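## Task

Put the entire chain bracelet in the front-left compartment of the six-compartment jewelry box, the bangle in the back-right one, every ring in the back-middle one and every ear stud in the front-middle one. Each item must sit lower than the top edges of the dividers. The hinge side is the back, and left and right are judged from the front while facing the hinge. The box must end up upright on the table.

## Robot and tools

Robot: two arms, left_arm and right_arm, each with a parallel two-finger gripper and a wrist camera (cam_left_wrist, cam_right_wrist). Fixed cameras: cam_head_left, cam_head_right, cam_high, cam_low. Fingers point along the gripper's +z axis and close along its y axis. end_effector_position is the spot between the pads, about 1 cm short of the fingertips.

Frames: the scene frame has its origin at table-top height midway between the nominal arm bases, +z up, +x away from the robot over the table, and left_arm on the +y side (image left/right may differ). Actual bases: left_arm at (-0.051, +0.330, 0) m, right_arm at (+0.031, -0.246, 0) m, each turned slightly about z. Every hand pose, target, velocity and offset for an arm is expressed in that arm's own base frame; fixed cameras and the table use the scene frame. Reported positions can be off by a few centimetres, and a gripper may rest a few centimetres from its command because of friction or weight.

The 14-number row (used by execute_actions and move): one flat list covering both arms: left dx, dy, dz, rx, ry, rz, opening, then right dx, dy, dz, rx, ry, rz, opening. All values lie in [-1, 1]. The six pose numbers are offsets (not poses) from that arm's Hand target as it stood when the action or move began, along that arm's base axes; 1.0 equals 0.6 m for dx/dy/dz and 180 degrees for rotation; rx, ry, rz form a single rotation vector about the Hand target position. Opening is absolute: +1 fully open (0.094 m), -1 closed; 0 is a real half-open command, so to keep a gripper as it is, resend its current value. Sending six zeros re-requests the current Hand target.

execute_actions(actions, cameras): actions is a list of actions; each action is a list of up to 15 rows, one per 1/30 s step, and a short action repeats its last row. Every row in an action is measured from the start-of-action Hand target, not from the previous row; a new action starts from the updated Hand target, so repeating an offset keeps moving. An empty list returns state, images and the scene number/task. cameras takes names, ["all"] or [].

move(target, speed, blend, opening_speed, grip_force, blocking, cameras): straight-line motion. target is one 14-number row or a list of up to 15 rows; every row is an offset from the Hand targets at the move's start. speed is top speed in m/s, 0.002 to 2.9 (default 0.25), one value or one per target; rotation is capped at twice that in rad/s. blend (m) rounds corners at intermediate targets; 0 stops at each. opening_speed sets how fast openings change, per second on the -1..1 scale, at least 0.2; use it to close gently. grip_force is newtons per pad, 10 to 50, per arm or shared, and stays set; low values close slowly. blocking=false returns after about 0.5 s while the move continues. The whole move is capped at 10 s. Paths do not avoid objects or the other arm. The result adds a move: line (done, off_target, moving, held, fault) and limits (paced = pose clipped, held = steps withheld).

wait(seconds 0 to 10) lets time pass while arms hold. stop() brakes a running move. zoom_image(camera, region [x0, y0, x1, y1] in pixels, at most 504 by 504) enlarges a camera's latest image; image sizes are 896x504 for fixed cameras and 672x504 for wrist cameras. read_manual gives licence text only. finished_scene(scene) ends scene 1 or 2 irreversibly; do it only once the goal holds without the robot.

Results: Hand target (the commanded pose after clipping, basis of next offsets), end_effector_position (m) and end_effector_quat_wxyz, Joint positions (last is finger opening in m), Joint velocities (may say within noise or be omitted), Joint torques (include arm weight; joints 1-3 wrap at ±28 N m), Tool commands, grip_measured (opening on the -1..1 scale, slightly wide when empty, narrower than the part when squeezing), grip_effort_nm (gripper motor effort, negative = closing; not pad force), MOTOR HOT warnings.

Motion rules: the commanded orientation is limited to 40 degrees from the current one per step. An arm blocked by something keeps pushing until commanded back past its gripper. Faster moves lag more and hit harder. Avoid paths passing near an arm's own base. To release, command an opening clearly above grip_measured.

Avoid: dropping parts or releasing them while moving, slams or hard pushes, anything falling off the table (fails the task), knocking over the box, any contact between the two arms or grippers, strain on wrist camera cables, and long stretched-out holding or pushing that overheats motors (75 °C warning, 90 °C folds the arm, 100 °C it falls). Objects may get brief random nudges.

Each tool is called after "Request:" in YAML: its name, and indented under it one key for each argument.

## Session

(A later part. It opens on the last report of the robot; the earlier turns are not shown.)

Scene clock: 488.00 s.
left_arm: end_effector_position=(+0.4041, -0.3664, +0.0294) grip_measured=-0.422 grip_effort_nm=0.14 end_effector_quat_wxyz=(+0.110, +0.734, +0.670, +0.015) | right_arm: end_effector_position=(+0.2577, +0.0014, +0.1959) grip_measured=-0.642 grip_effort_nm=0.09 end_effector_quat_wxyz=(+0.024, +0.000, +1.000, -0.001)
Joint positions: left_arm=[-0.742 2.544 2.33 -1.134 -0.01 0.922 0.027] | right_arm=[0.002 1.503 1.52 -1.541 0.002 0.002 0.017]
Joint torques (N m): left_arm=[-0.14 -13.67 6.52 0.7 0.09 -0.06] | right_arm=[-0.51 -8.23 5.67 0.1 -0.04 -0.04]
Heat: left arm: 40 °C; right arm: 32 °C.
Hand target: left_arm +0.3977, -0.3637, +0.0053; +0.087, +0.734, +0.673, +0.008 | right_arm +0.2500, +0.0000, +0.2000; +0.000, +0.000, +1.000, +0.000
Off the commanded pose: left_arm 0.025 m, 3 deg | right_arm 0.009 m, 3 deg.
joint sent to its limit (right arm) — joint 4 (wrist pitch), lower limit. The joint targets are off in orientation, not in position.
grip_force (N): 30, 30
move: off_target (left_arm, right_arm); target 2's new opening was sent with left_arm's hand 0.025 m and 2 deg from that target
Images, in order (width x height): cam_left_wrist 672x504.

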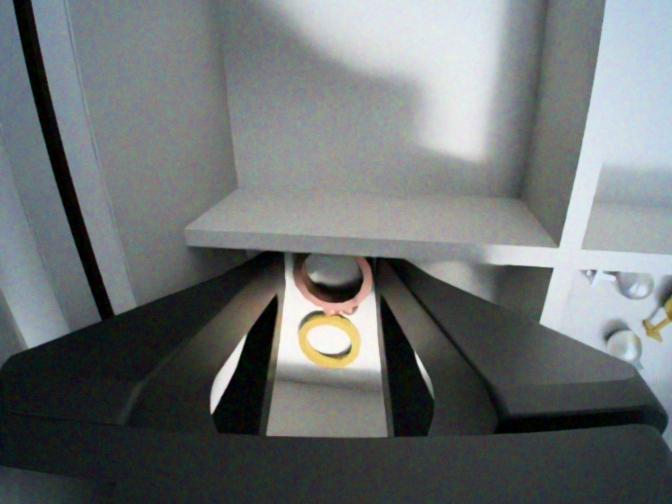

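Request:
move:
  target:
    - [0.004,-0.004,0.0745,-0.0075,-0.0082,0,-0.42, 0,0,0,0,0,0,-0.64]
    - [-0.0212,0.0562,0.1910,-0.0226,-0.0245,0,-0.42, 0,0,0,0,0,0,-0.64]
    - [-0.2045,0.3895,0.2662,0.0075,0.0588,0.3877,-0.42, 0,0,0,0,0,0,-0.64]
  speed: [0.08,0.15,0.3]
  blend: [0.01,0.03,0]
  cameras: ["cam_left_wrist","cam_high"]

Scene clock: 511.03 s.
left_arm: end_effector_position=(+0.2820, -0.1318, +0.1601) grip_measured=-0.422 grip_effort_nm=0.14 end_effector_quat_wxyz=(-0.001, +0.221, +0.975, +0.006) | right_arm: end_effector_position=(+0.2577, +0.0014, +0.1959) grip_measured=-0.642 grip_effort_nm=0.09 end_effector_quat_wxyz=(+0.024, +0.000, +1.000, -0.001)
Joint positions: left_arm=[-0.447 1.731 1.616 -1.46 -0.011 0 0.027] | right_arm=[0.002 1.503 1.52 -1.541 0.002 0.002 0.017]
Joint torques (N m): left_arm=[0.32 -11.82 6.91 0.01 0.13 -0.03] | right_arm=[-0.54 -8.21 5.68 0.09 -0.05 -0.04]
Heat: left arm: 43 °C; right arm: 32 °C.
Hand target: left_arm +0.2750, -0.1299, +0.1650; +0.000, +0.217, +0.976, +0.000 | right_arm +0.2500, +0.0000, +0.2000; +0.000, +0.000, +1.000, +0.000
Off the commanded pose: left_arm 0.009 m, 1 deg | right_arm 0.009 m, 3 deg.
joint sent to its limit (right arm) — joint 4 (wrist pitch), lower limit. The joint targets are off in orientation, not in position.
grip_force (N): 30, 30
move: off_target (right_arm)
Images, in order (width x height): cam_high 896x504, cam_left_wrist 672x504.

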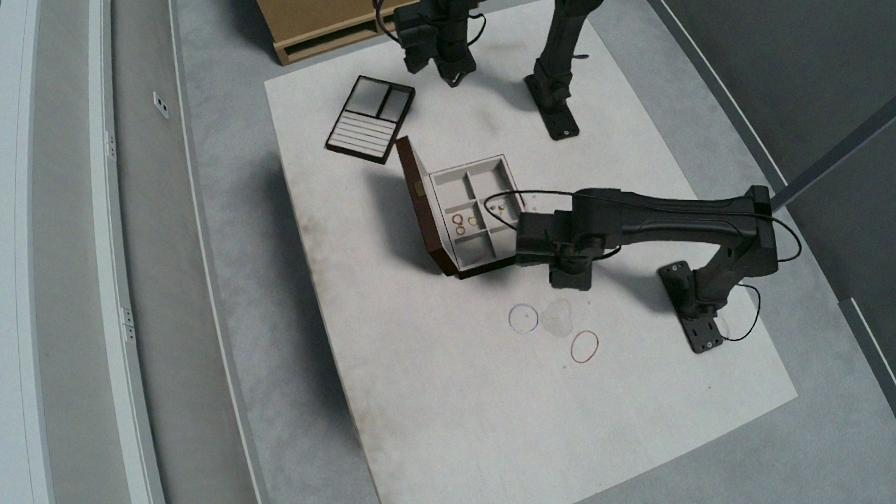

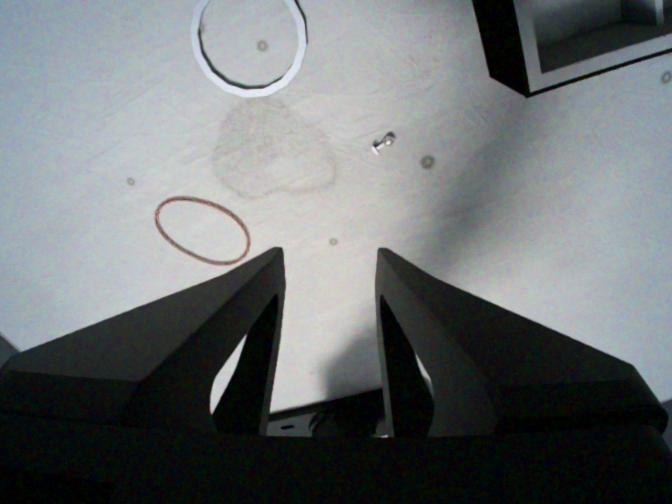

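Request:
move:
  target: [-0.0173,-0.0543,-0.1750,0,0,-0.25,-0.42, 0,0,0,0,0,0,-0.64]
  speed: 0.25
  grip_force: [15, 30]
  cameras: ["cam_left_wrist"]

Scene clock: 539.63 s.
left_arm: end_effector_position=(+0.2690, -0.1611, +0.0699) grip_measured=-0.422 grip_effort_nm=0.14 end_effector_quat_wxyz=(+0.013, +0.569, +0.822, +0.006) | right_arm: end_effector_position=(+0.2577, +0.0014, +0.1959) grip_measured=-0.642 grip_effort_nm=0.08 end_effector_quat_wxyz=(+0.024, +0.000, +1.000, -0.001)
Joint positions: left_arm=[-0.549 1.73 1.254 -1.068 -0.011 0.661 0.027] | right_arm=[0.002 1.503 1.52 -1.541 0.002 0.002 0.017]
Joint torques (N m): left_arm=[-0.39 -7.31 6.98 0.29 0.14 0.09] | right_arm=[-0.51 -8.2 5.64 0.1 -0.06 -0.03]
Heat: left arm: 42 °C; right arm: 32 °C.
Hand target: left_arm +0.2647, -0.1626, +0.0600; +0.000, +0.574, +0.819, +0.000 | right_arm +0.2500, +0.0000, +0.2000; +0.000, +0.000, +1.000, +0.000
Off the commanded pose: left_arm 0.011 m, 2 deg | right_arm 0.009 m, 3 deg.
joint sent to its limit (right arm) — joint 4 (wrist pitch), lower limit. The joint targets are off in orientation, not in position.
grip_force (N): 15, 30
move: off_target (left_arm, right_arm)
Images, in order (width x height): cam_left_wrist 672x504.

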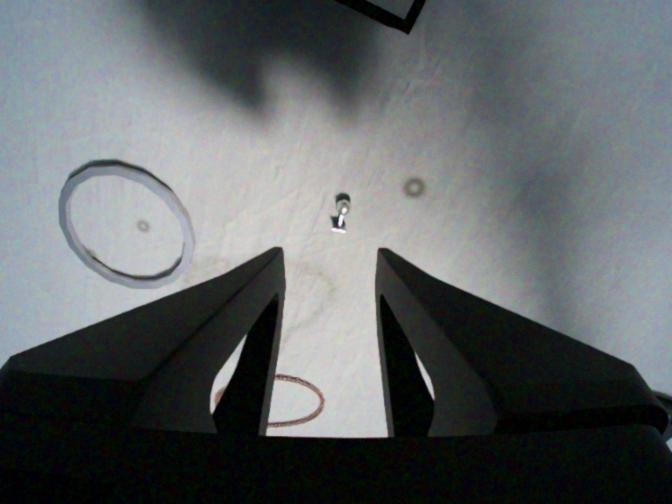

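Request:
move:
  target: [-0.0095,0.0035,-0.0633,0,0,0,-0.42, 0,0,0,0,0,0,-0.64]
  speed: 0.1
  cameras: ["cam_left_wrist"]

Scene clock: 554.87 s.
left_arm: end_effector_position=(+0.2638, -0.1587, +0.0313) grip_measured=-0.422 grip_effort_nm=0.14 end_effector_quat_wxyz=(+0.012, +0.570, +0.822, +0.006) | right_arm: end_effector_position=(+0.2577, +0.0014, +0.1959) grip_measured=-0.642 grip_effort_nm=0.09 end_effector_quat_wxyz=(+0.024, +0.000, +1.000, -0.001)
Joint positions: left_arm=[-0.551 1.757 1.125 -0.915 -0.011 0.661 0.027] | right_arm=[0.002 1.503 1.52 -1.541 0.002 0.002 0.017]
Joint torques (N m): left_arm=[-0.55 -7.24 6.87 0.32 0.13 0.06] | right_arm=[-0.54 -8.21 5.68 0.1 -0.04 -0.03]
Heat: left arm: 39 °C; right arm: 32 °C.
Hand target: left_arm +0.2589, -0.1604, +0.0220; +0.000, +0.574, +0.819, +0.000 | right_arm +0.2500, +0.0000, +0.2000; +0.000, +0.000, +1.000, +0.000
Off the commanded pose: left_arm 0.011 m, 2 deg | right_arm 0.009 m, 3 deg.
joint sent to its limit (right arm) — joint 4 (wrist pitch), lower limit. The joint targets are off in orientation, not in position.
grip_force (N): 15, 30
move: off_target (left_arm, right_arm)
Images, in order (width x height): cam_left_wrist 672x504.

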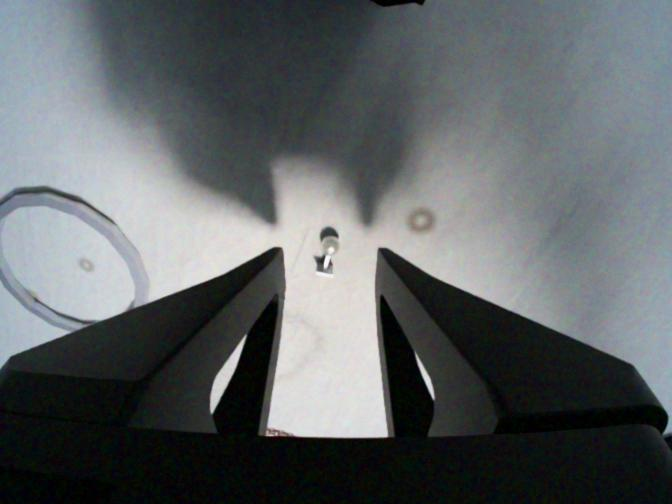

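Request:
move:
  target: [-0.001,0.001,-0.0233,0,0,0,-0.42, 0,0,0,0,0,0,-0.64]
  speed: 0.06
  cameras: ["cam_left_wrist"]

Scene clock: 563.60 s.
left_arm: end_effector_position=(+0.2643, -0.1590, +0.0185) grip_measured=-0.422 grip_effort_nm=0.14 end_effector_quat_wxyz=(+0.014, +0.570, +0.822, +0.006) | right_arm: end_effector_position=(+0.2577, +0.0014, +0.1959) grip_measured=-0.642 grip_effort_nm=0.08 end_effector_quat_wxyz=(+0.024, +0.000, +1.000, -0.001)
Joint positions: left_arm=[-0.551 1.775 1.092 -0.859 -0.011 0.661 0.027] | right_arm=[0.002 1.503 1.52 -1.541 0.002 0.002 0.017]
Joint torques (N m): left_arm=[-0.47 -7.15 6.61 0.32 0.1 0.07] | right_arm=[-0.51 -8.2 5.7 0.1 -0.07 -0.04]
Heat: left arm: 38 °C; right arm: 31 °C.
Hand target: left_arm +0.2584, -0.1599, +0.0081; +0.000, +0.574, +0.819, +0.000 | right_arm +0.2500, +0.0000, +0.2000; +0.000, +0.000, +1.000, +0.000
Off the commanded pose: left_arm 0.012 m, 2 deg | right_arm 0.009 m, 3 deg.
joint sent to its limit (right arm) — joint 4 (wrist pitch), lower limit. The joint targets are off in orientation, not in position.
grip_force (N): 15, 30
move: off_target (left_arm, right_arm)
Images, in order (width x height): cam_left_wrist 672x504.

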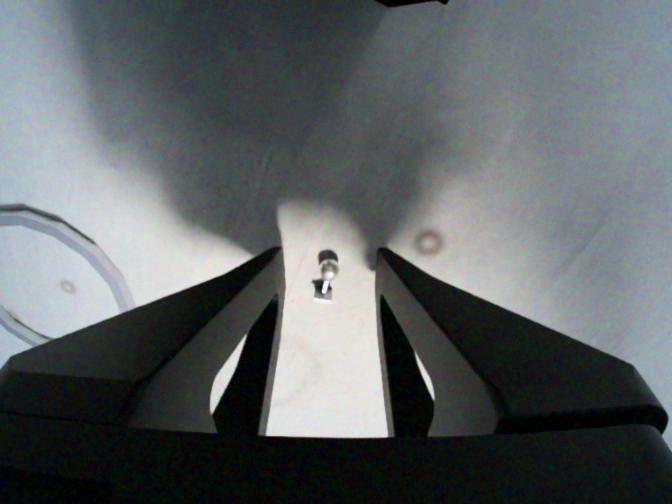

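Request:
move:
  target:
    - [-0.0005,0.0005,-0.0037,0,0,0,-0.42, 0,0,0,0,0,0,-0.64]
    - [-0.0005,0.0005,-0.0037,0,0,0,-0.97, 0,0,0,0,0,0,-0.64]
  speed: 0.05
  opening_speed: 0.5
  grip_force: [15, 30]
  cameras: ["cam_left_wrist"]

Scene clock: 572.43 s.
left_arm: end_effector_position=(+0.2647, -0.1593, +0.0173) grip_measured=-0.891 grip_effort_nm=-0.33 end_effector_quat_wxyz=(+0.016, +0.570, +0.822, +0.006) | right_arm: end_effector_position=(+0.2577, +0.0014, +0.1959) grip_measured=-0.642 grip_effort_nm=0.08 end_effector_quat_wxyz=(+0.024, +0.000, +1.000, -0.001)
Joint positions: left_arm=[-0.551 1.775 1.086 -0.849 -0.011 0.661 0.005] | right_arm=[0.002 1.503 1.52 -1.541 0.002 0.002 0.017]
Joint torques (N m): left_arm=[-0.51 -6.86 6.48 0.33 0.11 0.06] | right_arm=[-0.51 -8.2 5.65 0.1 -0.05 -0.03]
Heat: left arm: 37 °C; right arm: 31 °C.
Hand target: left_arm +0.2581, -0.1596, +0.0059; +0.000, +0.574, +0.819, +0.000 | right_arm +0.2500, +0.0000, +0.2000; +0.000, +0.000, +1.000, +0.000
Off the commanded pose: left_arm 0.013 m, 2 deg | right_arm 0.009 m, 3 deg.
joint sent to its limit (right arm) — joint 4 (wrist pitch), lower limit. The joint targets are off in orientation, not in position.
grip_force (N): 15, 30
move: off_target (left_arm, right_arm); target 2's new opening was sent with left_arm's hand 0.013 m and 2 deg from that target
Images, in order (width x height): cam_left_wrist 672x504.

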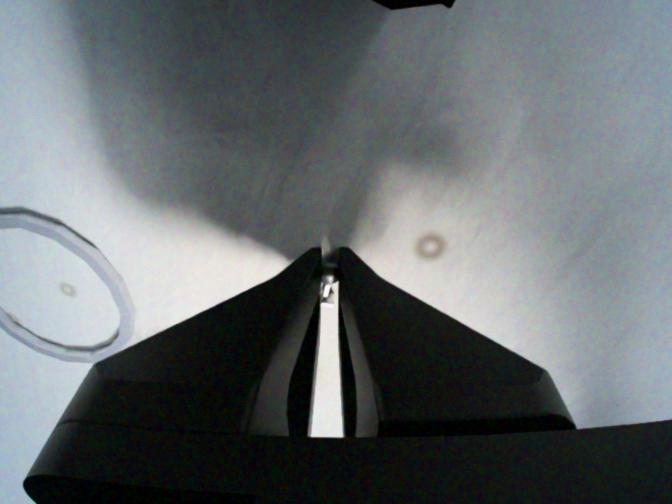

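Request:
move:
  target:
    - [0,0,0.2068,0,0,0,-0.97, 0,0,0,0,0,0,-0.64]
    - [0.1148,-0.2923,0.1985,-0.0199,-0.0194,0,-0.97, 0,0,0,0,0,0,-0.64]
  speed: 0.2
  blend: [0.02,0]
  cameras: ["cam_left_wrist","cam_high"]

Scene clock: 603.97 s.
left_arm: end_effector_position=(+0.3266, -0.3330, +0.1382) grip_measured=-0.895 grip_effort_nm=-0.37 end_effector_quat_wxyz=(+0.061, +0.576, +0.815, -0.007) | right_arm: end_effector_position=(+0.2577, +0.0014, +0.1959) grip_measured=-0.642 grip_effort_nm=0.08 end_effector_quat_wxyz=(+0.024, +0.000, +1.000, -0.001)
Joint positions: left_arm=[-0.801 2.288 2.327 -1.487 -0.009 0.429 0.005] | right_arm=[0.002 1.503 1.52 -1.541 0.002 0.002 0.017]
Joint torques (N m): left_arm=[0.12 -10.71 10.3 0.28 0.09 -0.05] | right_arm=[-0.5 -8.18 5.67 0.1 -0.05 -0.03]
Heat: left arm: 36 °C; right arm: 31 °C.
Hand target: left_arm +0.3268, -0.3350, +0.1248; +0.043, +0.573, +0.818, -0.008 | right_arm +0.2500, +0.0000, +0.2000; +0.000, +0.000, +1.000, +0.000
Off the commanded pose: left_arm 0.013 m, 2 deg | right_arm 0.009 m, 3 deg.
joint sent to its limit (right arm) — joint 4 (wrist pitch), lower limit. The joint targets are off in orientation, not in position.
grip_force (N): 15, 30
move: off_target (left_arm, right_arm)
Images, in order (width x height): cam_high 896x504, cam_left_wrist 672x504.

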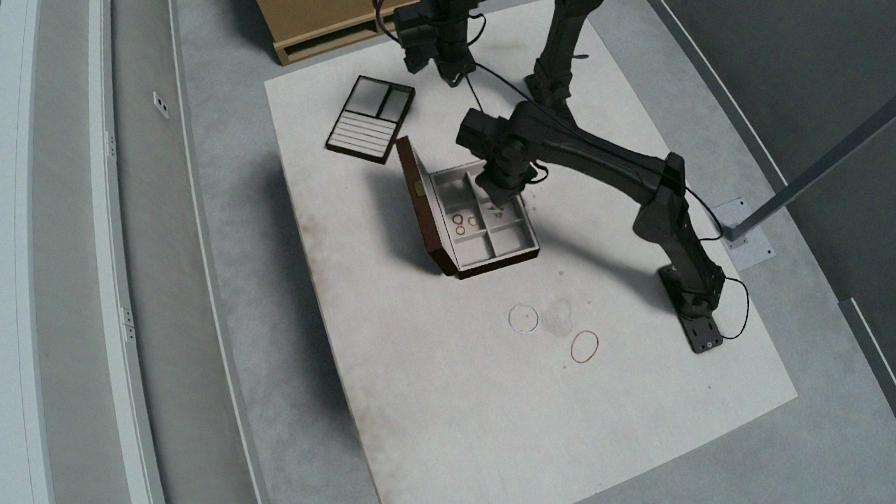

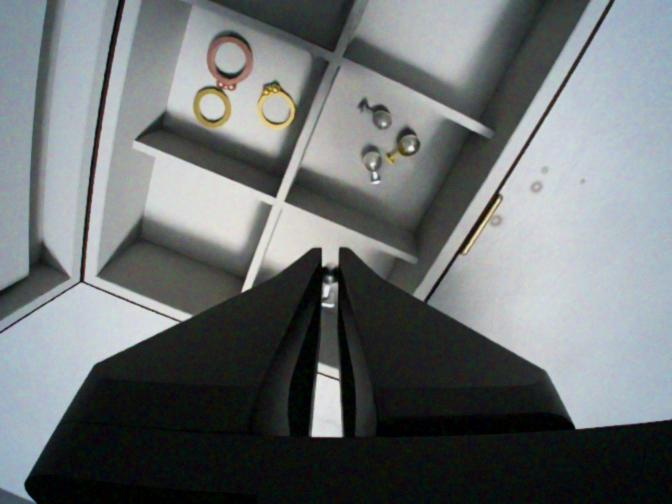

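Request:
zoom_image:
  camera: "cam_left_wrist"
  region: [240, 60, 480, 290]

Scaled by 2.100 from the camera's 672x504 image, which has a finer 960x720 frame.

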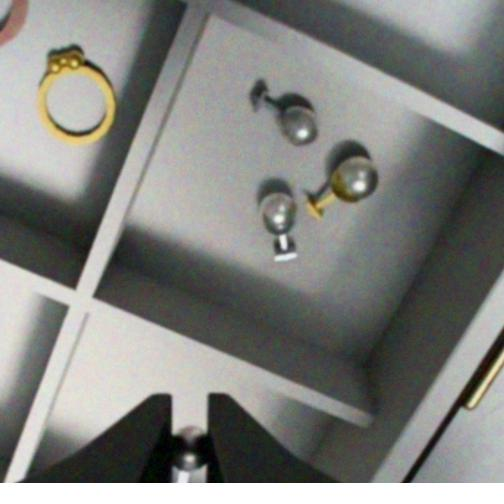

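Request:
move:
  target: [0.0,-0.0033,-0.158,0.008,0.0078,0,-0.97, 0,0,0,0,0,0,-0.64]
  speed: 0.1
  cameras: ["cam_left_wrist"]

Scene clock: 637.50 s.
left_arm: end_effector_position=(+0.3303, -0.3369, +0.0493) grip_measured=-0.895 grip_effort_nm=-0.37 end_effector_quat_wxyz=(+0.044, +0.575, +0.817, -0.004) | right_arm: end_effector_position=(+0.2577, +0.0014, +0.1959) grip_measured=-0.642 grip_effort_nm=0.08 end_effector_quat_wxyz=(+0.024, +0.000, +1.000, -0.001)
Joint positions: left_arm=[-0.801 2.31 2.012 -1.183 -0.009 0.426 0.005] | right_arm=[0.002 1.503 1.52 -1.541 0.002 0.002 0.017]
Joint torques (N m): left_arm=[-0.16 -11.48 7.72 0.47 0.09 -0.04] | right_arm=[-0.49 -8.21 5.67 0.1 -0.05 -0.03]
Heat: left arm: 37 °C; right arm: 31 °C.
Hand target: left_arm +0.3269, -0.3370, +0.0302; +0.026, +0.574, +0.819, -0.005 | right_arm +0.2500, +0.0000, +0.2000; +0.000, +0.000, +1.000, +0.000
Off the commanded pose: left_arm 0.020 m, 2 deg | right_arm 0.009 m, 3 deg.
joint sent to its limit (right arm) — joint 4 (wrist pitch), lower limit. The joint targets are off in orientation, not in position.
grip_force (N): 15, 30
move: off_target (left_arm, right_arm)
Images, in order (width x height): cam_left_wrist 672x504.

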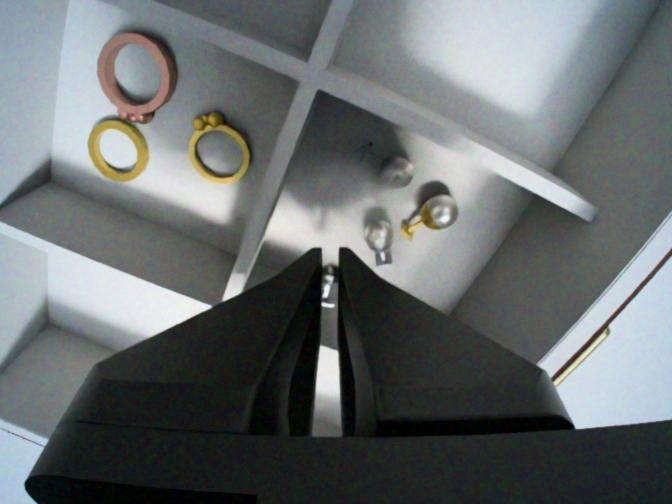

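Request:
move:
  target: [-0.005,0.0,-0.0370,0,0,0,-0.97, 0,0,0,0,0,0,-0.64]
  speed: 0.06
  cameras: ["cam_left_wrist"]

Scene clock: 647.13 s.
left_arm: end_effector_position=(+0.3306, -0.3371, +0.0305) grip_measured=-0.895 grip_effort_nm=-0.37 end_effector_quat_wxyz=(+0.049, +0.573, +0.818, -0.005) | right_arm: end_effector_position=(+0.2577, +0.0014, +0.1959) grip_measured=-0.642 grip_effort_nm=0.09 end_effector_quat_wxyz=(+0.024, +0.000, +1.000, -0.001)
Joint positions: left_arm=[-0.801 2.31 1.936 -1.099 -0.009 0.422 0.005] | right_arm=[0.002 1.503 1.52 -1.541 0.002 0.002 0.017]
Joint torques (N m): left_arm=[-0.69 -11.02 7.3 0.44 0.08 -0.04] | right_arm=[-0.5 -8.2 5.68 0.1 -0.05 -0.04]
Heat: left arm: 37 °C; right arm: 31 °C.
Hand target: left_arm +0.3239, -0.3371, +0.0080; +0.026, +0.574, +0.819, -0.005 | right_arm +0.2500, +0.0000, +0.2000; +0.000, +0.000, +1.000, +0.000
Off the commanded pose: left_arm 0.023 m, 3 deg | right_arm 0.009 m, 3 deg.
joint sent to its limit (right arm) — joint 4 (wrist pitch), lower limit. The joint targets are off in orientation, not in position.
grip_force (N): 15, 30
move: off_target (left_arm, right_arm)
Images, in order (width x height): cam_left_wrist 672x504.

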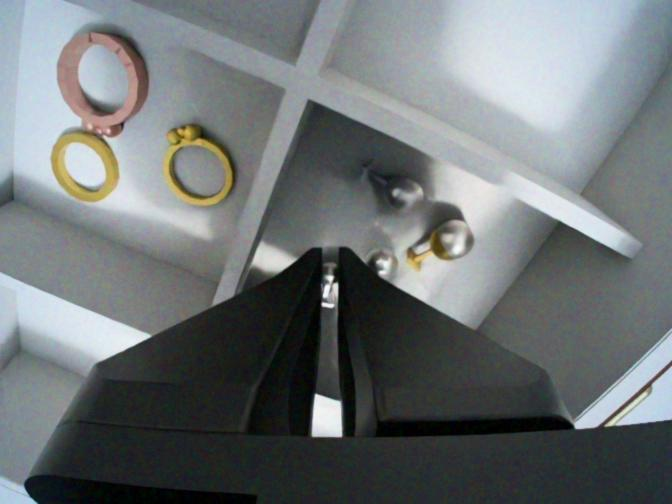

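Request:
move:
  target:
    - [-0.001,0.0,-0.0075,0,0,0,-0.97, 0,0,0,0,0,0,-0.64]
    - [-0.001,0.0,-0.0075,0,0,0,-0.8, 0,0,0,0,0,0,-0.64]
    - [0.006,-0.003,0.19,-0.012,-0.0117,0,-0.8, 0,0,0,0,0,0,-0.64]
  speed: [0.05,0.05,0.12]
  opening_speed: 0.4
  cameras: ["cam_left_wrist"]

Scene clock: 663.70 s.
left_arm: end_effector_position=(+0.3296, -0.3361, +0.1213) grip_measured=-0.802 grip_effort_nm=0.14 end_effector_quat_wxyz=(+0.054, +0.572, +0.818, -0.006) | right_arm: end_effector_position=(+0.2577, +0.0014, +0.1959) grip_measured=-0.642 grip_effort_nm=0.08 end_effector_quat_wxyz=(+0.024, +0.000, +1.000, -0.001)
Joint positions: left_arm=[-0.801 2.31 2.297 -1.449 -0.009 0.421 0.009] | right_arm=[0.002 1.503 1.52 -1.541 0.002 0.002 0.017]
Joint torques (N m): left_arm=[-0.31 -13.79 10.25 0.26 0.09 -0.02] | right_arm=[-0.51 -8.2 5.65 0.1 -0.05 -0.04]
Heat: left arm: 37 °C; right arm: 31 °C.
Hand target: left_arm +0.3275, -0.3389, +0.1220; +0.052, +0.573, +0.818, -0.010 | right_arm +0.2500, +0.0000, +0.2000; +0.000, +0.000, +1.000, +0.000
Off the commanded pose: left_arm 0.004 m, 1 deg | right_arm 0.009 m, 3 deg.
joint sent to its limit (right arm) — joint 4 (wrist pitch), lower limit. The joint targets are off in orientation, not in position.
grip_force (N): 15, 30
move: off_target (right_arm); target 2's new opening was sent with left_arm's hand 0.025 m and 3 deg from that target
Images, in order (width x height): cam_left_wrist 672x504.

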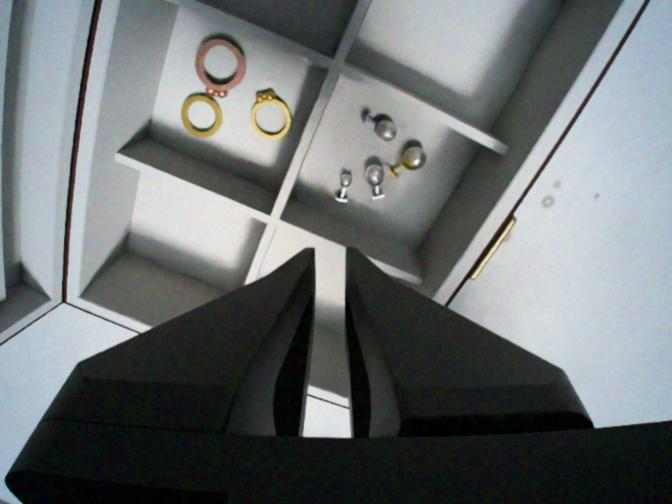

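Request:
move:
  target: [-0.1092,0.5315,0.0717,0.0083,0.0346,0.3610,-0.55, 0,0,0,0,0,0,-0.64]
  speed: 0.3
  grip_force: [40, 30]
  cameras: ["cam_left_wrist"]

Scene clock: 722.93 s.
left_arm: end_effector_position=(+0.2693, -0.0192, +0.1622) grip_measured=-0.552 grip_effort_nm=0.14 end_effector_quat_wxyz=(+0.000, +0.045, +0.999, +0.004) | right_arm: end_effector_position=(+0.2577, +0.0014, +0.1959) grip_measured=-0.642 grip_effort_nm=0.08 end_effector_quat_wxyz=(+0.024, +0.000, +1.000, -0.001)
Joint positions: left_arm=[-0.081 1.571 1.45 -1.451 -0.008 0.01 0.021] | right_arm=[0.002 1.503 1.52 -1.541 0.002 0.002 0.017]
Joint torques (N m): left_arm=[0.08 -9.87 6.79 0.06 0.1 0.02] | right_arm=[-0.54 -8.18 5.65 0.09 -0.05 -0.04]
Heat: left arm: 40 °C; right arm: 31 °C.
Hand target: left_arm +0.2621, -0.0199, +0.1650; +0.000, +0.043, +0.999, +0.000 | right_arm +0.2500, +0.0000, +0.2000; +0.000, +0.000, +1.000, +0.000
Off the commanded pose: left_arm 0.008 m, 1 deg | right_arm 0.009 m, 3 deg.
joint sent to its limit (right arm) — joint 4 (wrist pitch), lower limit. The joint targets are off in orientation, not in position.
grip_force (N): 40, 30
move: off_target (right_arm)
Images, in order (width x height): cam_left_wrist 672x504.

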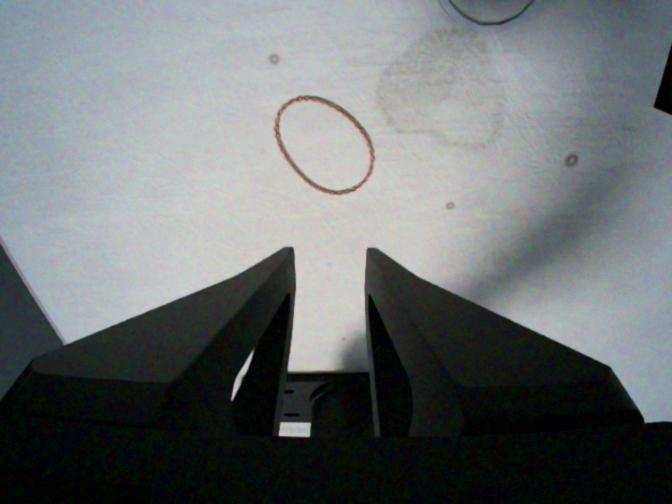

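Request:
move:
  target: [-0.0218,0.0415,-0.2000,0,0,0.1944,-0.55, 0,0,0,0,0,0,-0.64]
  speed: 0.2
  cameras: ["cam_left_wrist"]

Scene clock: 743.13 s.
left_arm: end_effector_position=(+0.2505, +0.0049, +0.0472) grip_measured=-0.552 grip_effort_nm=0.14 end_effector_quat_wxyz=(+0.000, -0.253, +0.967, +0.003) | right_arm: end_effector_position=(+0.2577, +0.0014, +0.1959) grip_measured=-0.642 grip_effort_nm=0.08 end_effector_quat_wxyz=(+0.024, +0.000, +1.000, -0.001)
Joint positions: left_arm=[0.011 1.547 0.964 -0.99 -0.006 -0.5 0.021] | right_arm=[0.002 1.503 1.52 -1.541 0.002 0.002 0.017]
Joint torques (N m): left_arm=[0.47 -7.45 6.65 0.24 0.08 -0.05] | right_arm=[-0.49 -8.23 5.68 0.1 -0.05 -0.04]
Heat: left arm: 38 °C; right arm: 31 °C.
Hand target: left_arm +0.2490, +0.0049, +0.0450; +0.000, -0.259, +0.966, +0.000 | right_arm +0.2500, +0.0000, +0.2000; +0.000, +0.000, +1.000, +0.000
Off the commanded pose: left_arm 0.003 m, 1 deg | right_arm 0.009 m, 3 deg.
joint sent to its limit (right arm) — joint 4 (wrist pitch), lower limit. The joint targets are off in orientation, not in position.
grip_force (N): 40, 30
move: off_target (right_arm)
Images, in order (width x height): cam_left_wrist 672x504.

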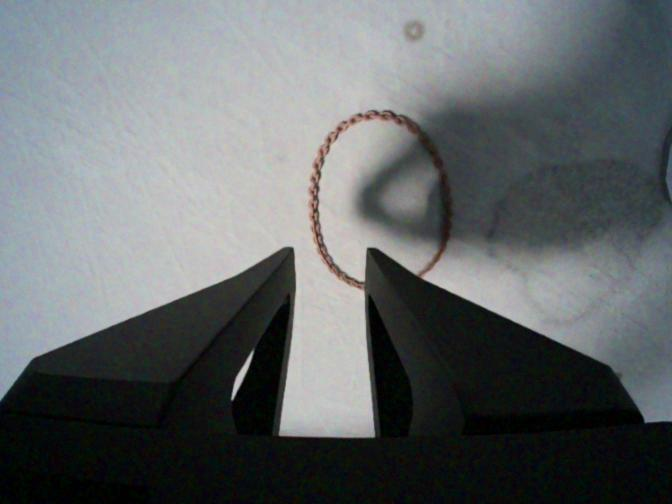

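Request:
move:
  target: [-0.0067,0.0127,-0.0417,0,0,0,-0.55, 0,0,0,0,0,0,-0.64]
  speed: 0.08
  cameras: ["cam_left_wrist"]

Scene clock: 752.77 s.
left_arm: end_effector_position=(+0.2485, +0.0124, +0.0278) grip_measured=-0.552 grip_effort_nm=0.14 end_effector_quat_wxyz=(+0.011, -0.259, +0.966, +0.000) | right_arm: end_effector_position=(+0.2577, +0.0014, +0.1959) grip_measured=-0.642 grip_effort_nm=0.08 end_effector_quat_wxyz=(+0.024, +0.000, +1.000, -0.001)
Joint positions: left_arm=[0.042 1.547 0.881 -0.883 -0.006 -0.483 0.021] | right_arm=[0.002 1.503 1.52 -1.541 0.002 0.002 0.017]
Joint torques (N m): left_arm=[0.62 -5.2 6.72 0.33 0.07 0.13] | right_arm=[-0.54 -8.18 5.63 0.09 -0.05 -0.04]
Heat: left arm: 37 °C; right arm: 31 °C.
Hand target: left_arm +0.2449, +0.0125, +0.0200; +0.000, -0.259, +0.966, +0.000 | right_arm +0.2500, +0.0000, +0.2000; +0.000, +0.000, +1.000, +0.000
Off the commanded pose: left_arm 0.009 m, 1 deg | right_arm 0.009 m, 3 deg.
joint sent to its limit (right arm) — joint 4 (wrist pitch), lower limit. The joint targets are off in orientation, not in position.
grip_force (N): 40, 30
move: off_target (right_arm)
Images, in order (width x height): cam_left_wrist 672x504.

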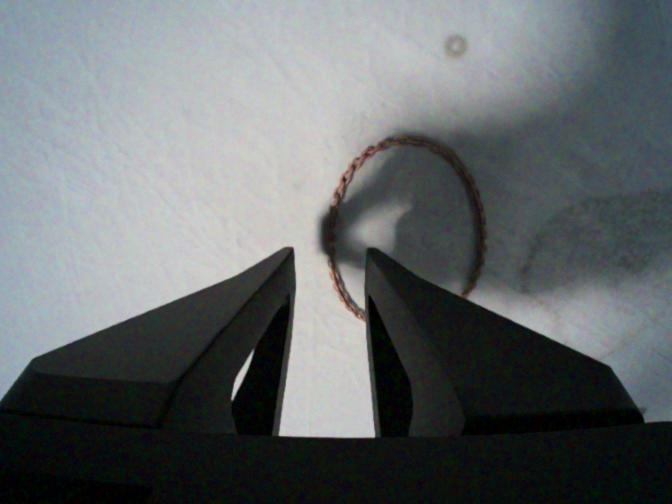

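Request:
move:
  target: [-0.001,0.0,-0.0217,0,0,0,-0.55, 0,0,0,0,0,0,-0.64]
  speed: 0.04
  cameras: ["cam_left_wrist"]

Scene clock: 757.93 s.
left_arm: end_effector_position=(+0.2484, +0.0124, +0.0145) grip_measured=-0.552 grip_effort_nm=0.14 end_effector_quat_wxyz=(+0.011, -0.259, +0.966, +0.000) | right_arm: end_effector_position=(+0.2577, +0.0014, +0.1959) grip_measured=-0.642 grip_effort_nm=0.08 end_effector_quat_wxyz=(+0.024, +0.000, +1.000, -0.001)
Joint positions: left_arm=[0.042 1.572 0.847 -0.824 -0.006 -0.483 0.021] | right_arm=[0.002 1.503 1.52 -1.541 0.002 0.002 0.017]
Joint torques (N m): left_arm=[0.57 -5.44 6.38 0.32 0.07 0.11] | right_arm=[-0.5 -8.2 5.68 0.1 -0.04 -0.05]
Heat: left arm: 36 °C; right arm: 31 °C.
Hand target: left_arm +0.2444, +0.0125, +0.0070; +0.000, -0.259, +0.966, +0.000 | right_arm +0.2500, +0.0000, +0.2000; +0.000, +0.000, +1.000, +0.000
Off the commanded pose: left_arm 0.009 m, 1 deg | right_arm 0.009 m, 3 deg.
joint sent to its limit (right arm) — joint 4 (wrist pitch), lower limit. The joint targets are off in orientation, not in position.
grip_force (N): 40, 30
move: off_target (right_arm)
Images, in order (width x height): cam_left_wrist 672x504.

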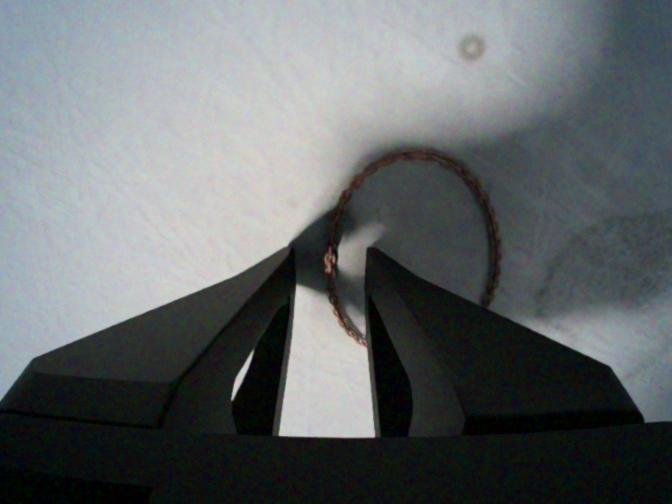

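Request:
move:
  target: [0.0,0.0,-0.0060,0,0,0,-0.55, 0,0,0,0,0,0,-0.64]
  speed: 0.03
  cameras: ["cam_left_wrist"]

Scene clock: 764.10 s.
left_arm: end_effector_position=(+0.2493, +0.0125, +0.0133) grip_measured=-0.552 grip_effort_nm=0.14 end_effector_quat_wxyz=(+0.013, -0.259, +0.966, +0.000) | right_arm: end_effector_position=(+0.2577, +0.0014, +0.1959) grip_measured=-0.642 grip_effort_nm=0.08 end_effector_quat_wxyz=(+0.024, +0.000, +1.000, -0.001)
Joint positions: left_arm=[0.042 1.573 0.843 -0.814 -0.006 -0.483 0.021] | right_arm=[0.002 1.503 1.52 -1.541 0.002 0.002 0.017]
Joint torques (N m): left_arm=[0.59 -4.93 5.93 0.39 0.08 0.08] | right_arm=[-0.51 -8.21 5.67 0.09 -0.05 -0.03]
Heat: left arm: 36 °C; right arm: 31 °C.
Hand target: left_arm +0.2443, +0.0126, +0.0033; +0.000, -0.259, +0.966, +0.000 | right_arm +0.2500, +0.0000, +0.2000; +0.000, +0.000, +1.000, +0.000
Off the commanded pose: left_arm 0.011 m, 2 deg | right_arm 0.009 m, 3 deg.
joint sent to its limit (right arm) — joint 4 (wrist pitch), lower limit. The joint targets are off in orientation, not in position.
grip_force (N): 40, 30
move: off_target (left_arm, right_arm)
Images, in order (width x height): cam_left_wrist 672x504.

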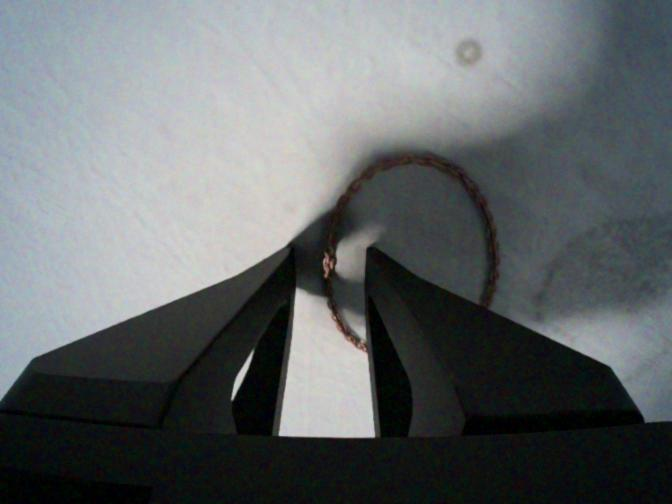

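Request:
move:
  target: [0.0,0.0,-0.0020,0,0,0,-0.985, 0,0,0,0,0,0,-0.64]
  speed: 0.03
  opening_speed: 0.4
  cameras: ["cam_left_wrist"]

Scene clock: 772.57 s.
left_arm: end_effector_position=(+0.2519, +0.0114, +0.0134) grip_measured=-0.979 grip_effort_nm=-0.79 end_effector_quat_wxyz=(+0.018, -0.259, +0.966, -0.004) | right_arm: end_effector_position=(+0.2577, +0.0014, +0.1959) grip_measured=-0.642 grip_effort_nm=0.08 end_effector_quat_wxyz=(+0.024, +0.000, +1.000, -0.001)
Joint positions: left_arm=[0.042 1.573 0.843 -0.803 0.001 -0.483 0.001] | right_arm=[0.002 1.503 1.52 -1.541 0.002 0.002 0.017]
Joint torques (N m): left_arm=[0.47 -4.7 5.81 0.33 -0.02 0.12] | right_arm=[-0.51 -8.18 5.67 0.1 -0.05 -0.04]
Heat: left arm: 35 °C; right arm: 31 °C.
Hand target: left_arm +0.2442, +0.0126, +0.0021; +0.000, -0.259, +0.966, +0.000 | right_arm +0.2500, +0.0000, +0.2000; +0.000, +0.000, +1.000, +0.000
Off the commanded pose: left_arm 0.014 m, 2 deg | right_arm 0.009 m, 3 deg.
joint sent to its limit (right arm) — joint 4 (wrist pitch), lower limit. The joint targets are off in orientation, not in position.
grip_force (N): 40, 30
move: off_target (left_arm, right_arm)
Images, in order (width x height): cam_left_wrist 672x504.

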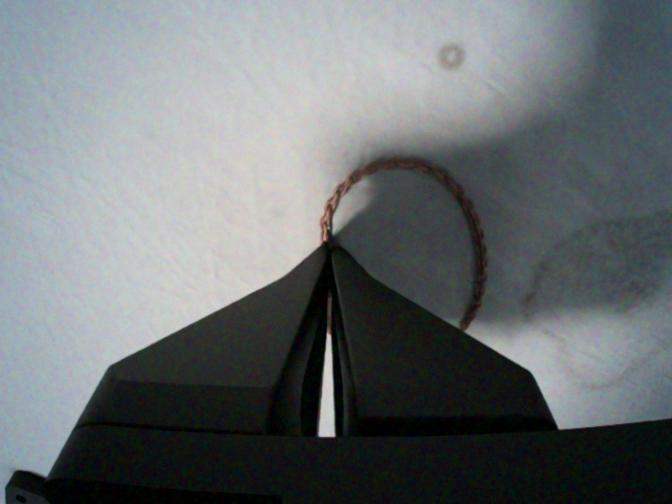

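Request:
move:
  target: [0.0,0.0,0.1000,0,0,0,-0.985, 0,0,0,0,0,0,-0.64]
  speed: 0.08
  cameras: ["cam_left_wrist","cam_low"]

Scene clock: 782.17 s.
left_arm: end_effector_position=(+0.2397, +0.0109, +0.0527) grip_measured=-0.981 grip_effort_nm=-0.83 end_effector_quat_wxyz=(-0.015, -0.259, +0.966, +0.003) | right_arm: end_effector_position=(+0.2577, +0.0014, +0.1959) grip_measured=-0.642 grip_effort_nm=0.09 end_effector_quat_wxyz=(+0.024, +0.000, +1.000, -0.001)
Joint positions: left_arm=[0.042 1.527 0.967 -1.042 0.001 -0.483 0.001] | right_arm=[0.002 1.503 1.52 -1.541 0.002 0.002 0.017]
Joint torques (N m): left_arm=[0.49 -8.87 9.69 0 0 0.11] | right_arm=[-0.53 -8.18 5.7 0.09 -0.05 -0.03]
Heat: left arm: 34 °C; right arm: 31 °C.
Hand target: left_arm +0.2443, +0.0126, +0.0622; +0.000, -0.259, +0.966, +0.000 | right_arm +0.2500, +0.0000, +0.2000; +0.000, +0.000, +1.000, +0.000
Off the commanded pose: left_arm 0.011 m, 2 deg | right_arm 0.009 m, 3 deg.
joint sent to its limit (right arm) — joint 4 (wrist pitch), lower limit. The joint targets are off in orientation, not in position.
grip_force (N): 40, 30
move: off_target (left_arm, right_arm)
Images, in order (width x height): cam_low 896x504, cam_left_wrist 672x504.

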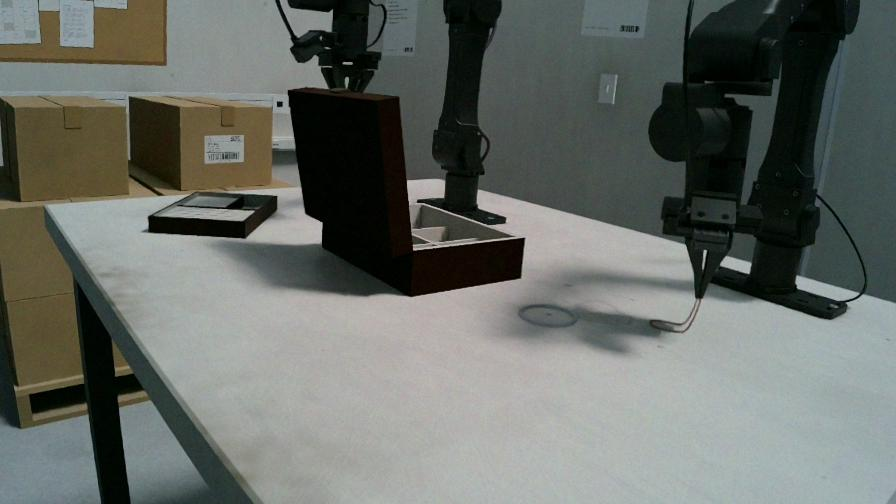

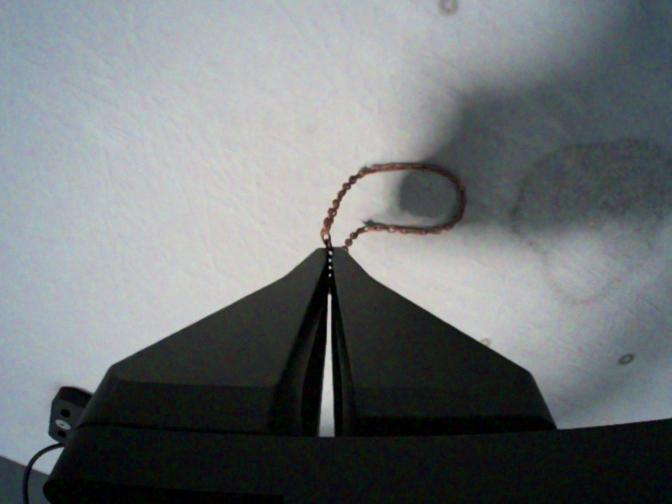

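Request:
move:
  target:
    - [0.01,0.0,0.2213,0,0,0,-0.985, 0,0,0,0,0,0,-0.64]
    - [0.1168,-0.4713,0.2213,-0.0145,-0.0168,0,-0.985, 0,0,0,0,0,0,-0.64]
  speed: [0.12,0.15]
  blend: [0.03,0]
  cameras: ["cam_left_wrist","cam_low","cam_high"]

Scene clock: 795.70 s.
left_arm: end_effector_position=(+0.3108, -0.2693, +0.2015) grip_measured=-0.981 grip_effort_nm=-0.83 end_effector_quat_wxyz=(+0.041, -0.254, +0.964, -0.066) | right_arm: end_effector_position=(+0.2577, +0.0014, +0.1959) grip_measured=-0.642 grip_effort_nm=0.08 end_effector_quat_wxyz=(+0.024, +0.000, +1.000, -0.001)
Joint positions: left_arm=[-0.713 2.038 2.182 -1.56 0.007 -1.229 0.001] | right_arm=[0.002 1.503 1.52 -1.541 0.002 0.002 0.017]
Joint torques (N m): left_arm=[0.12 -9.32 10.13 0.35 -0.06 -0.03] | right_arm=[-0.54 -8.21 5.67 0.1 -0.05 -0.04]
Heat: left arm: 34 °C; right arm: 31 °C.
Hand target: left_arm +0.3144, -0.2703, +0.1949; +0.019, -0.259, +0.965, -0.029 | right_arm +0.2500, +0.0000, +0.2000; +0.000, +0.000, +1.000, +0.000
Off the commanded pose: left_arm 0.008 m, 5 deg | right_arm 0.009 m, 3 deg.
joint sent to its limit (left arm) — joint 4 (wrist pitch), lower limit. The joint targets are off in orientation, not in position.
joint sent to its limit (right arm) — joint 4 (wrist pitch), lower limit. The joint targets are off in orientation, not in position.
grip_force (N): 40, 30
move: off_target (left_arm, right_arm)
Images, in order (width x height): cam_high 896x504, cam_low 896x504, cam_left_wrist 672x504.

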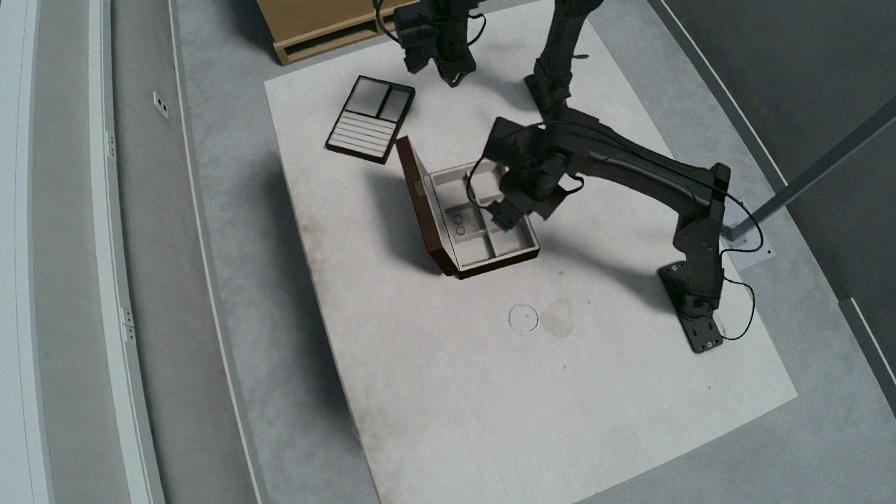

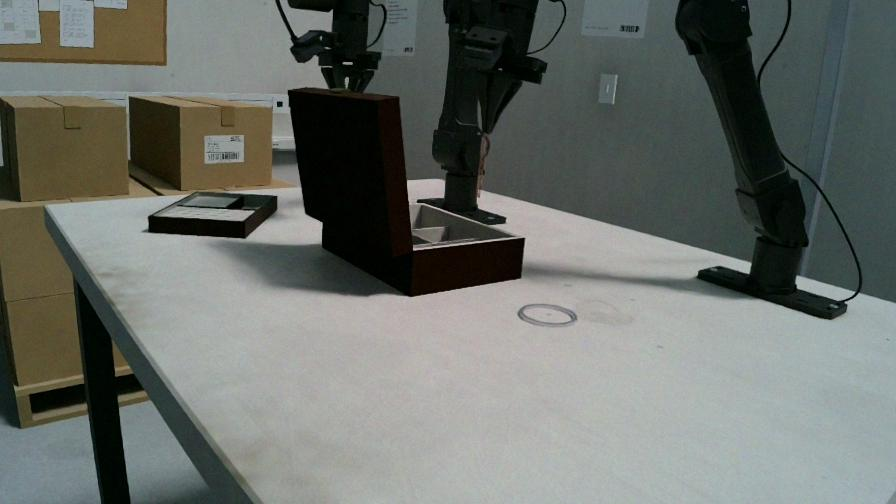

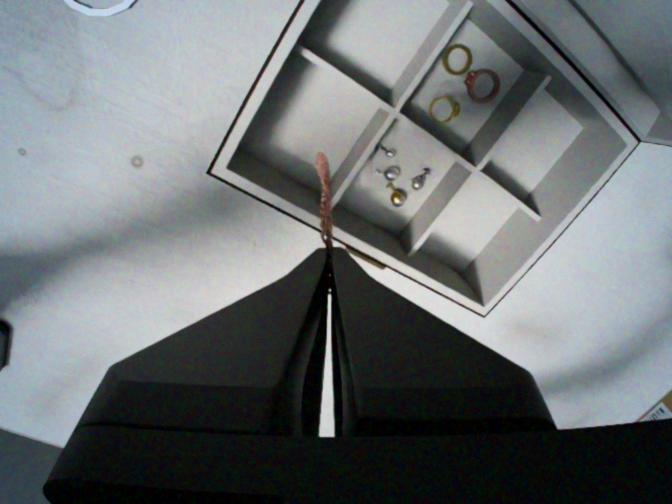

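Request:
move:
  target: [0.0127,-0.0162,-0.1300,0,0,0,-0.985, 0,0,0,0,0,0,-0.64]
  speed: 0.08
  cameras: ["cam_left_wrist"]

Scene clock: 817.93 s.
left_arm: end_effector_position=(+0.3226, -0.2796, +0.1330) grip_measured=-0.981 grip_effort_nm=-0.83 end_effector_quat_wxyz=(+0.027, -0.257, +0.965, -0.046) | right_arm: end_effector_position=(+0.2577, +0.0014, +0.1959) grip_measured=-0.642 grip_effort_nm=0.08 end_effector_quat_wxyz=(+0.024, +0.000, +1.000, -0.001)
Joint positions: left_arm=[-0.713 2.088 1.983 -1.36 0.007 -1.235 0.001] | right_arm=[0.002 1.503 1.52 -1.541 0.002 0.002 0.017]
Joint torques (N m): left_arm=[-0.44 -10.04 7.5 0.48 -0.05 -0.02] | right_arm=[-0.5 -8.21 5.63 0.1 -0.05 -0.04]
Heat: left arm: 35 °C; right arm: 31 °C.
Hand target: left_arm +0.3220, -0.2800, +0.1169; +0.019, -0.259, +0.965, -0.029 | right_arm +0.2500, +0.0000, +0.2000; +0.000, +0.000, +1.000, +0.000
Off the commanded pose: left_arm 0.016 m, 2 deg | right_arm 0.009 m, 3 deg.
joint sent to its limit (right arm) — joint 4 (wrist pitch), lower limit. The joint targets are off in orientation, not in position.
grip_force (N): 40, 30
move: off_target (left_arm, right_arm)
Images, in order (width x height): cam_left_wrist 672x504.

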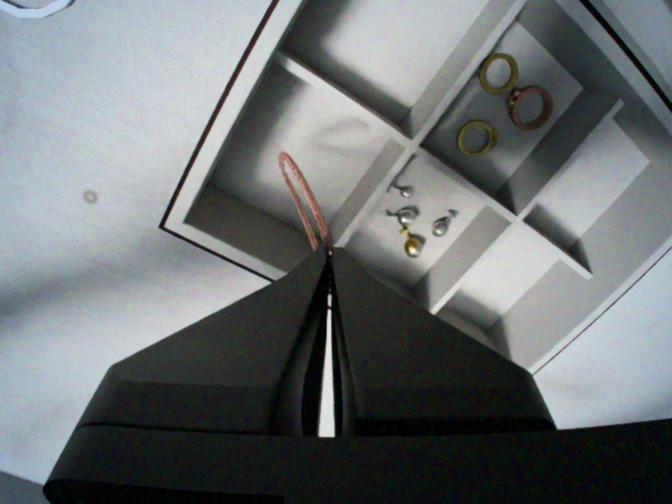

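Request:
move:
  target: [0.0,0.0,-0.1115,0.005,0.006,0,-0.985, 0,0,0,0,0,0,-0.64]
  speed: 0.06
  cameras: ["cam_left_wrist"]

Scene clock: 834.80 s.
left_arm: end_effector_position=(+0.3250, -0.2816, +0.0677) grip_measured=-0.981 grip_effort_nm=-0.83 end_effector_quat_wxyz=(+0.021, -0.257, +0.965, -0.037) | right_arm: end_effector_position=(+0.2577, +0.0014, +0.1959) grip_measured=-0.642 grip_effort_nm=0.08 end_effector_quat_wxyz=(+0.024, +0.000, +1.000, -0.001)
Joint positions: left_arm=[-0.713 2.121 1.776 -1.141 0.007 -1.235 0.001] | right_arm=[0.002 1.503 1.52 -1.541 0.002 0.002 0.017]
Joint torques (N m): left_arm=[-0.42 -10.17 7.3 0.38 -0.05 -0.01] | right_arm=[-0.53 -8.2 5.65 0.09 -0.05 -0.04]
Heat: left arm: 34 °C; right arm: 31 °C.
Hand target: left_arm +0.3220, -0.2799, +0.0500; +0.012, -0.259, +0.966, -0.019 | right_arm +0.2500, +0.0000, +0.2000; +0.000, +0.000, +1.000, +0.000
Off the commanded pose: left_arm 0.018 m, 2 deg | right_arm 0.009 m, 3 deg.
joint sent to its limit (right arm) — joint 4 (wrist pitch), lower limit. The joint targets are off in orientation, not in position.
grip_force (N): 40, 30
move: off_target (left_arm, right_arm)
Images, in order (width x height): cam_left_wrist 672x504.

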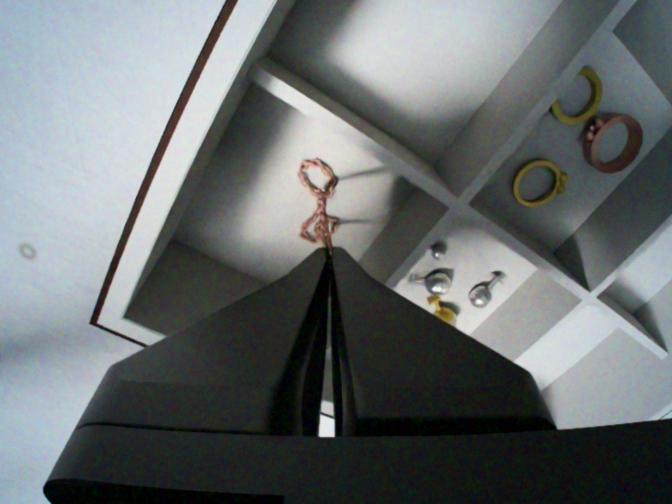

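Request:
move:
  target: [-0.002,0.0015,-0.0500,0.003,0.003,0,-0.985, 0,0,0,0,0,0,-0.64]
  speed: 0.06
  cameras: ["cam_left_wrist"]

Scene clock: 839.00 s.
left_arm: end_effector_position=(+0.3247, -0.2814, +0.0376) grip_measured=-0.981 grip_effort_nm=-0.83 end_effector_quat_wxyz=(+0.017, -0.258, +0.966, -0.032) | right_arm: end_effector_position=(+0.2577, +0.0014, +0.1959) grip_measured=-0.642 grip_effort_nm=0.08 end_effector_quat_wxyz=(+0.024, +0.000, +1.000, -0.001)
Joint positions: left_arm=[-0.713 2.153 1.706 -1.052 0.007 -1.235 0.001] | right_arm=[0.002 1.503 1.52 -1.541 0.002 0.002 0.017]
Joint torques (N m): left_arm=[-0.5 -10.39 7.24 0.36 -0.03 -0.02] | right_arm=[-0.53 -8.18 5.7 0.09 -0.05 -0.04]
Heat: left arm: 34 °C; right arm: 31 °C.
Hand target: left_arm +0.3208, -0.2790, +0.0201; +0.009, -0.259, +0.966, -0.013 | right_arm +0.2500, +0.0000, +0.2000; +0.000, +0.000, +1.000, +0.000
Off the commanded pose: left_arm 0.018 m, 2 deg | right_arm 0.009 m, 3 deg.
joint sent to its limit (right arm) — joint 4 (wrist pitch), lower limit. The joint targets are off in orientation, not in position.
grip_force (N): 40, 30
move: off_target (left_arm, right_arm)
Images, in order (width x height): cam_left_wrist 672x504.

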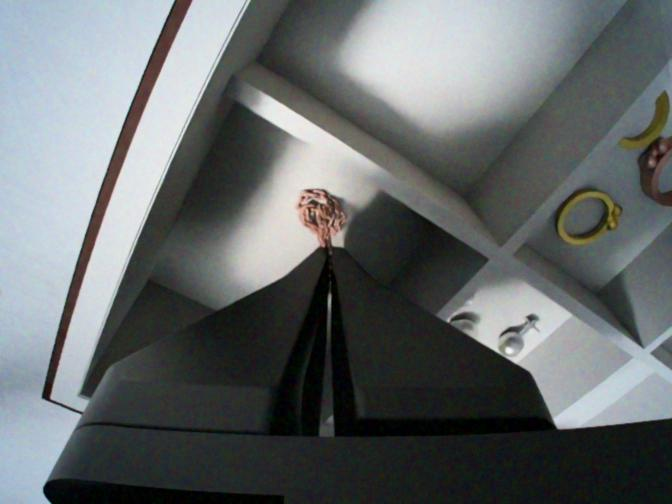

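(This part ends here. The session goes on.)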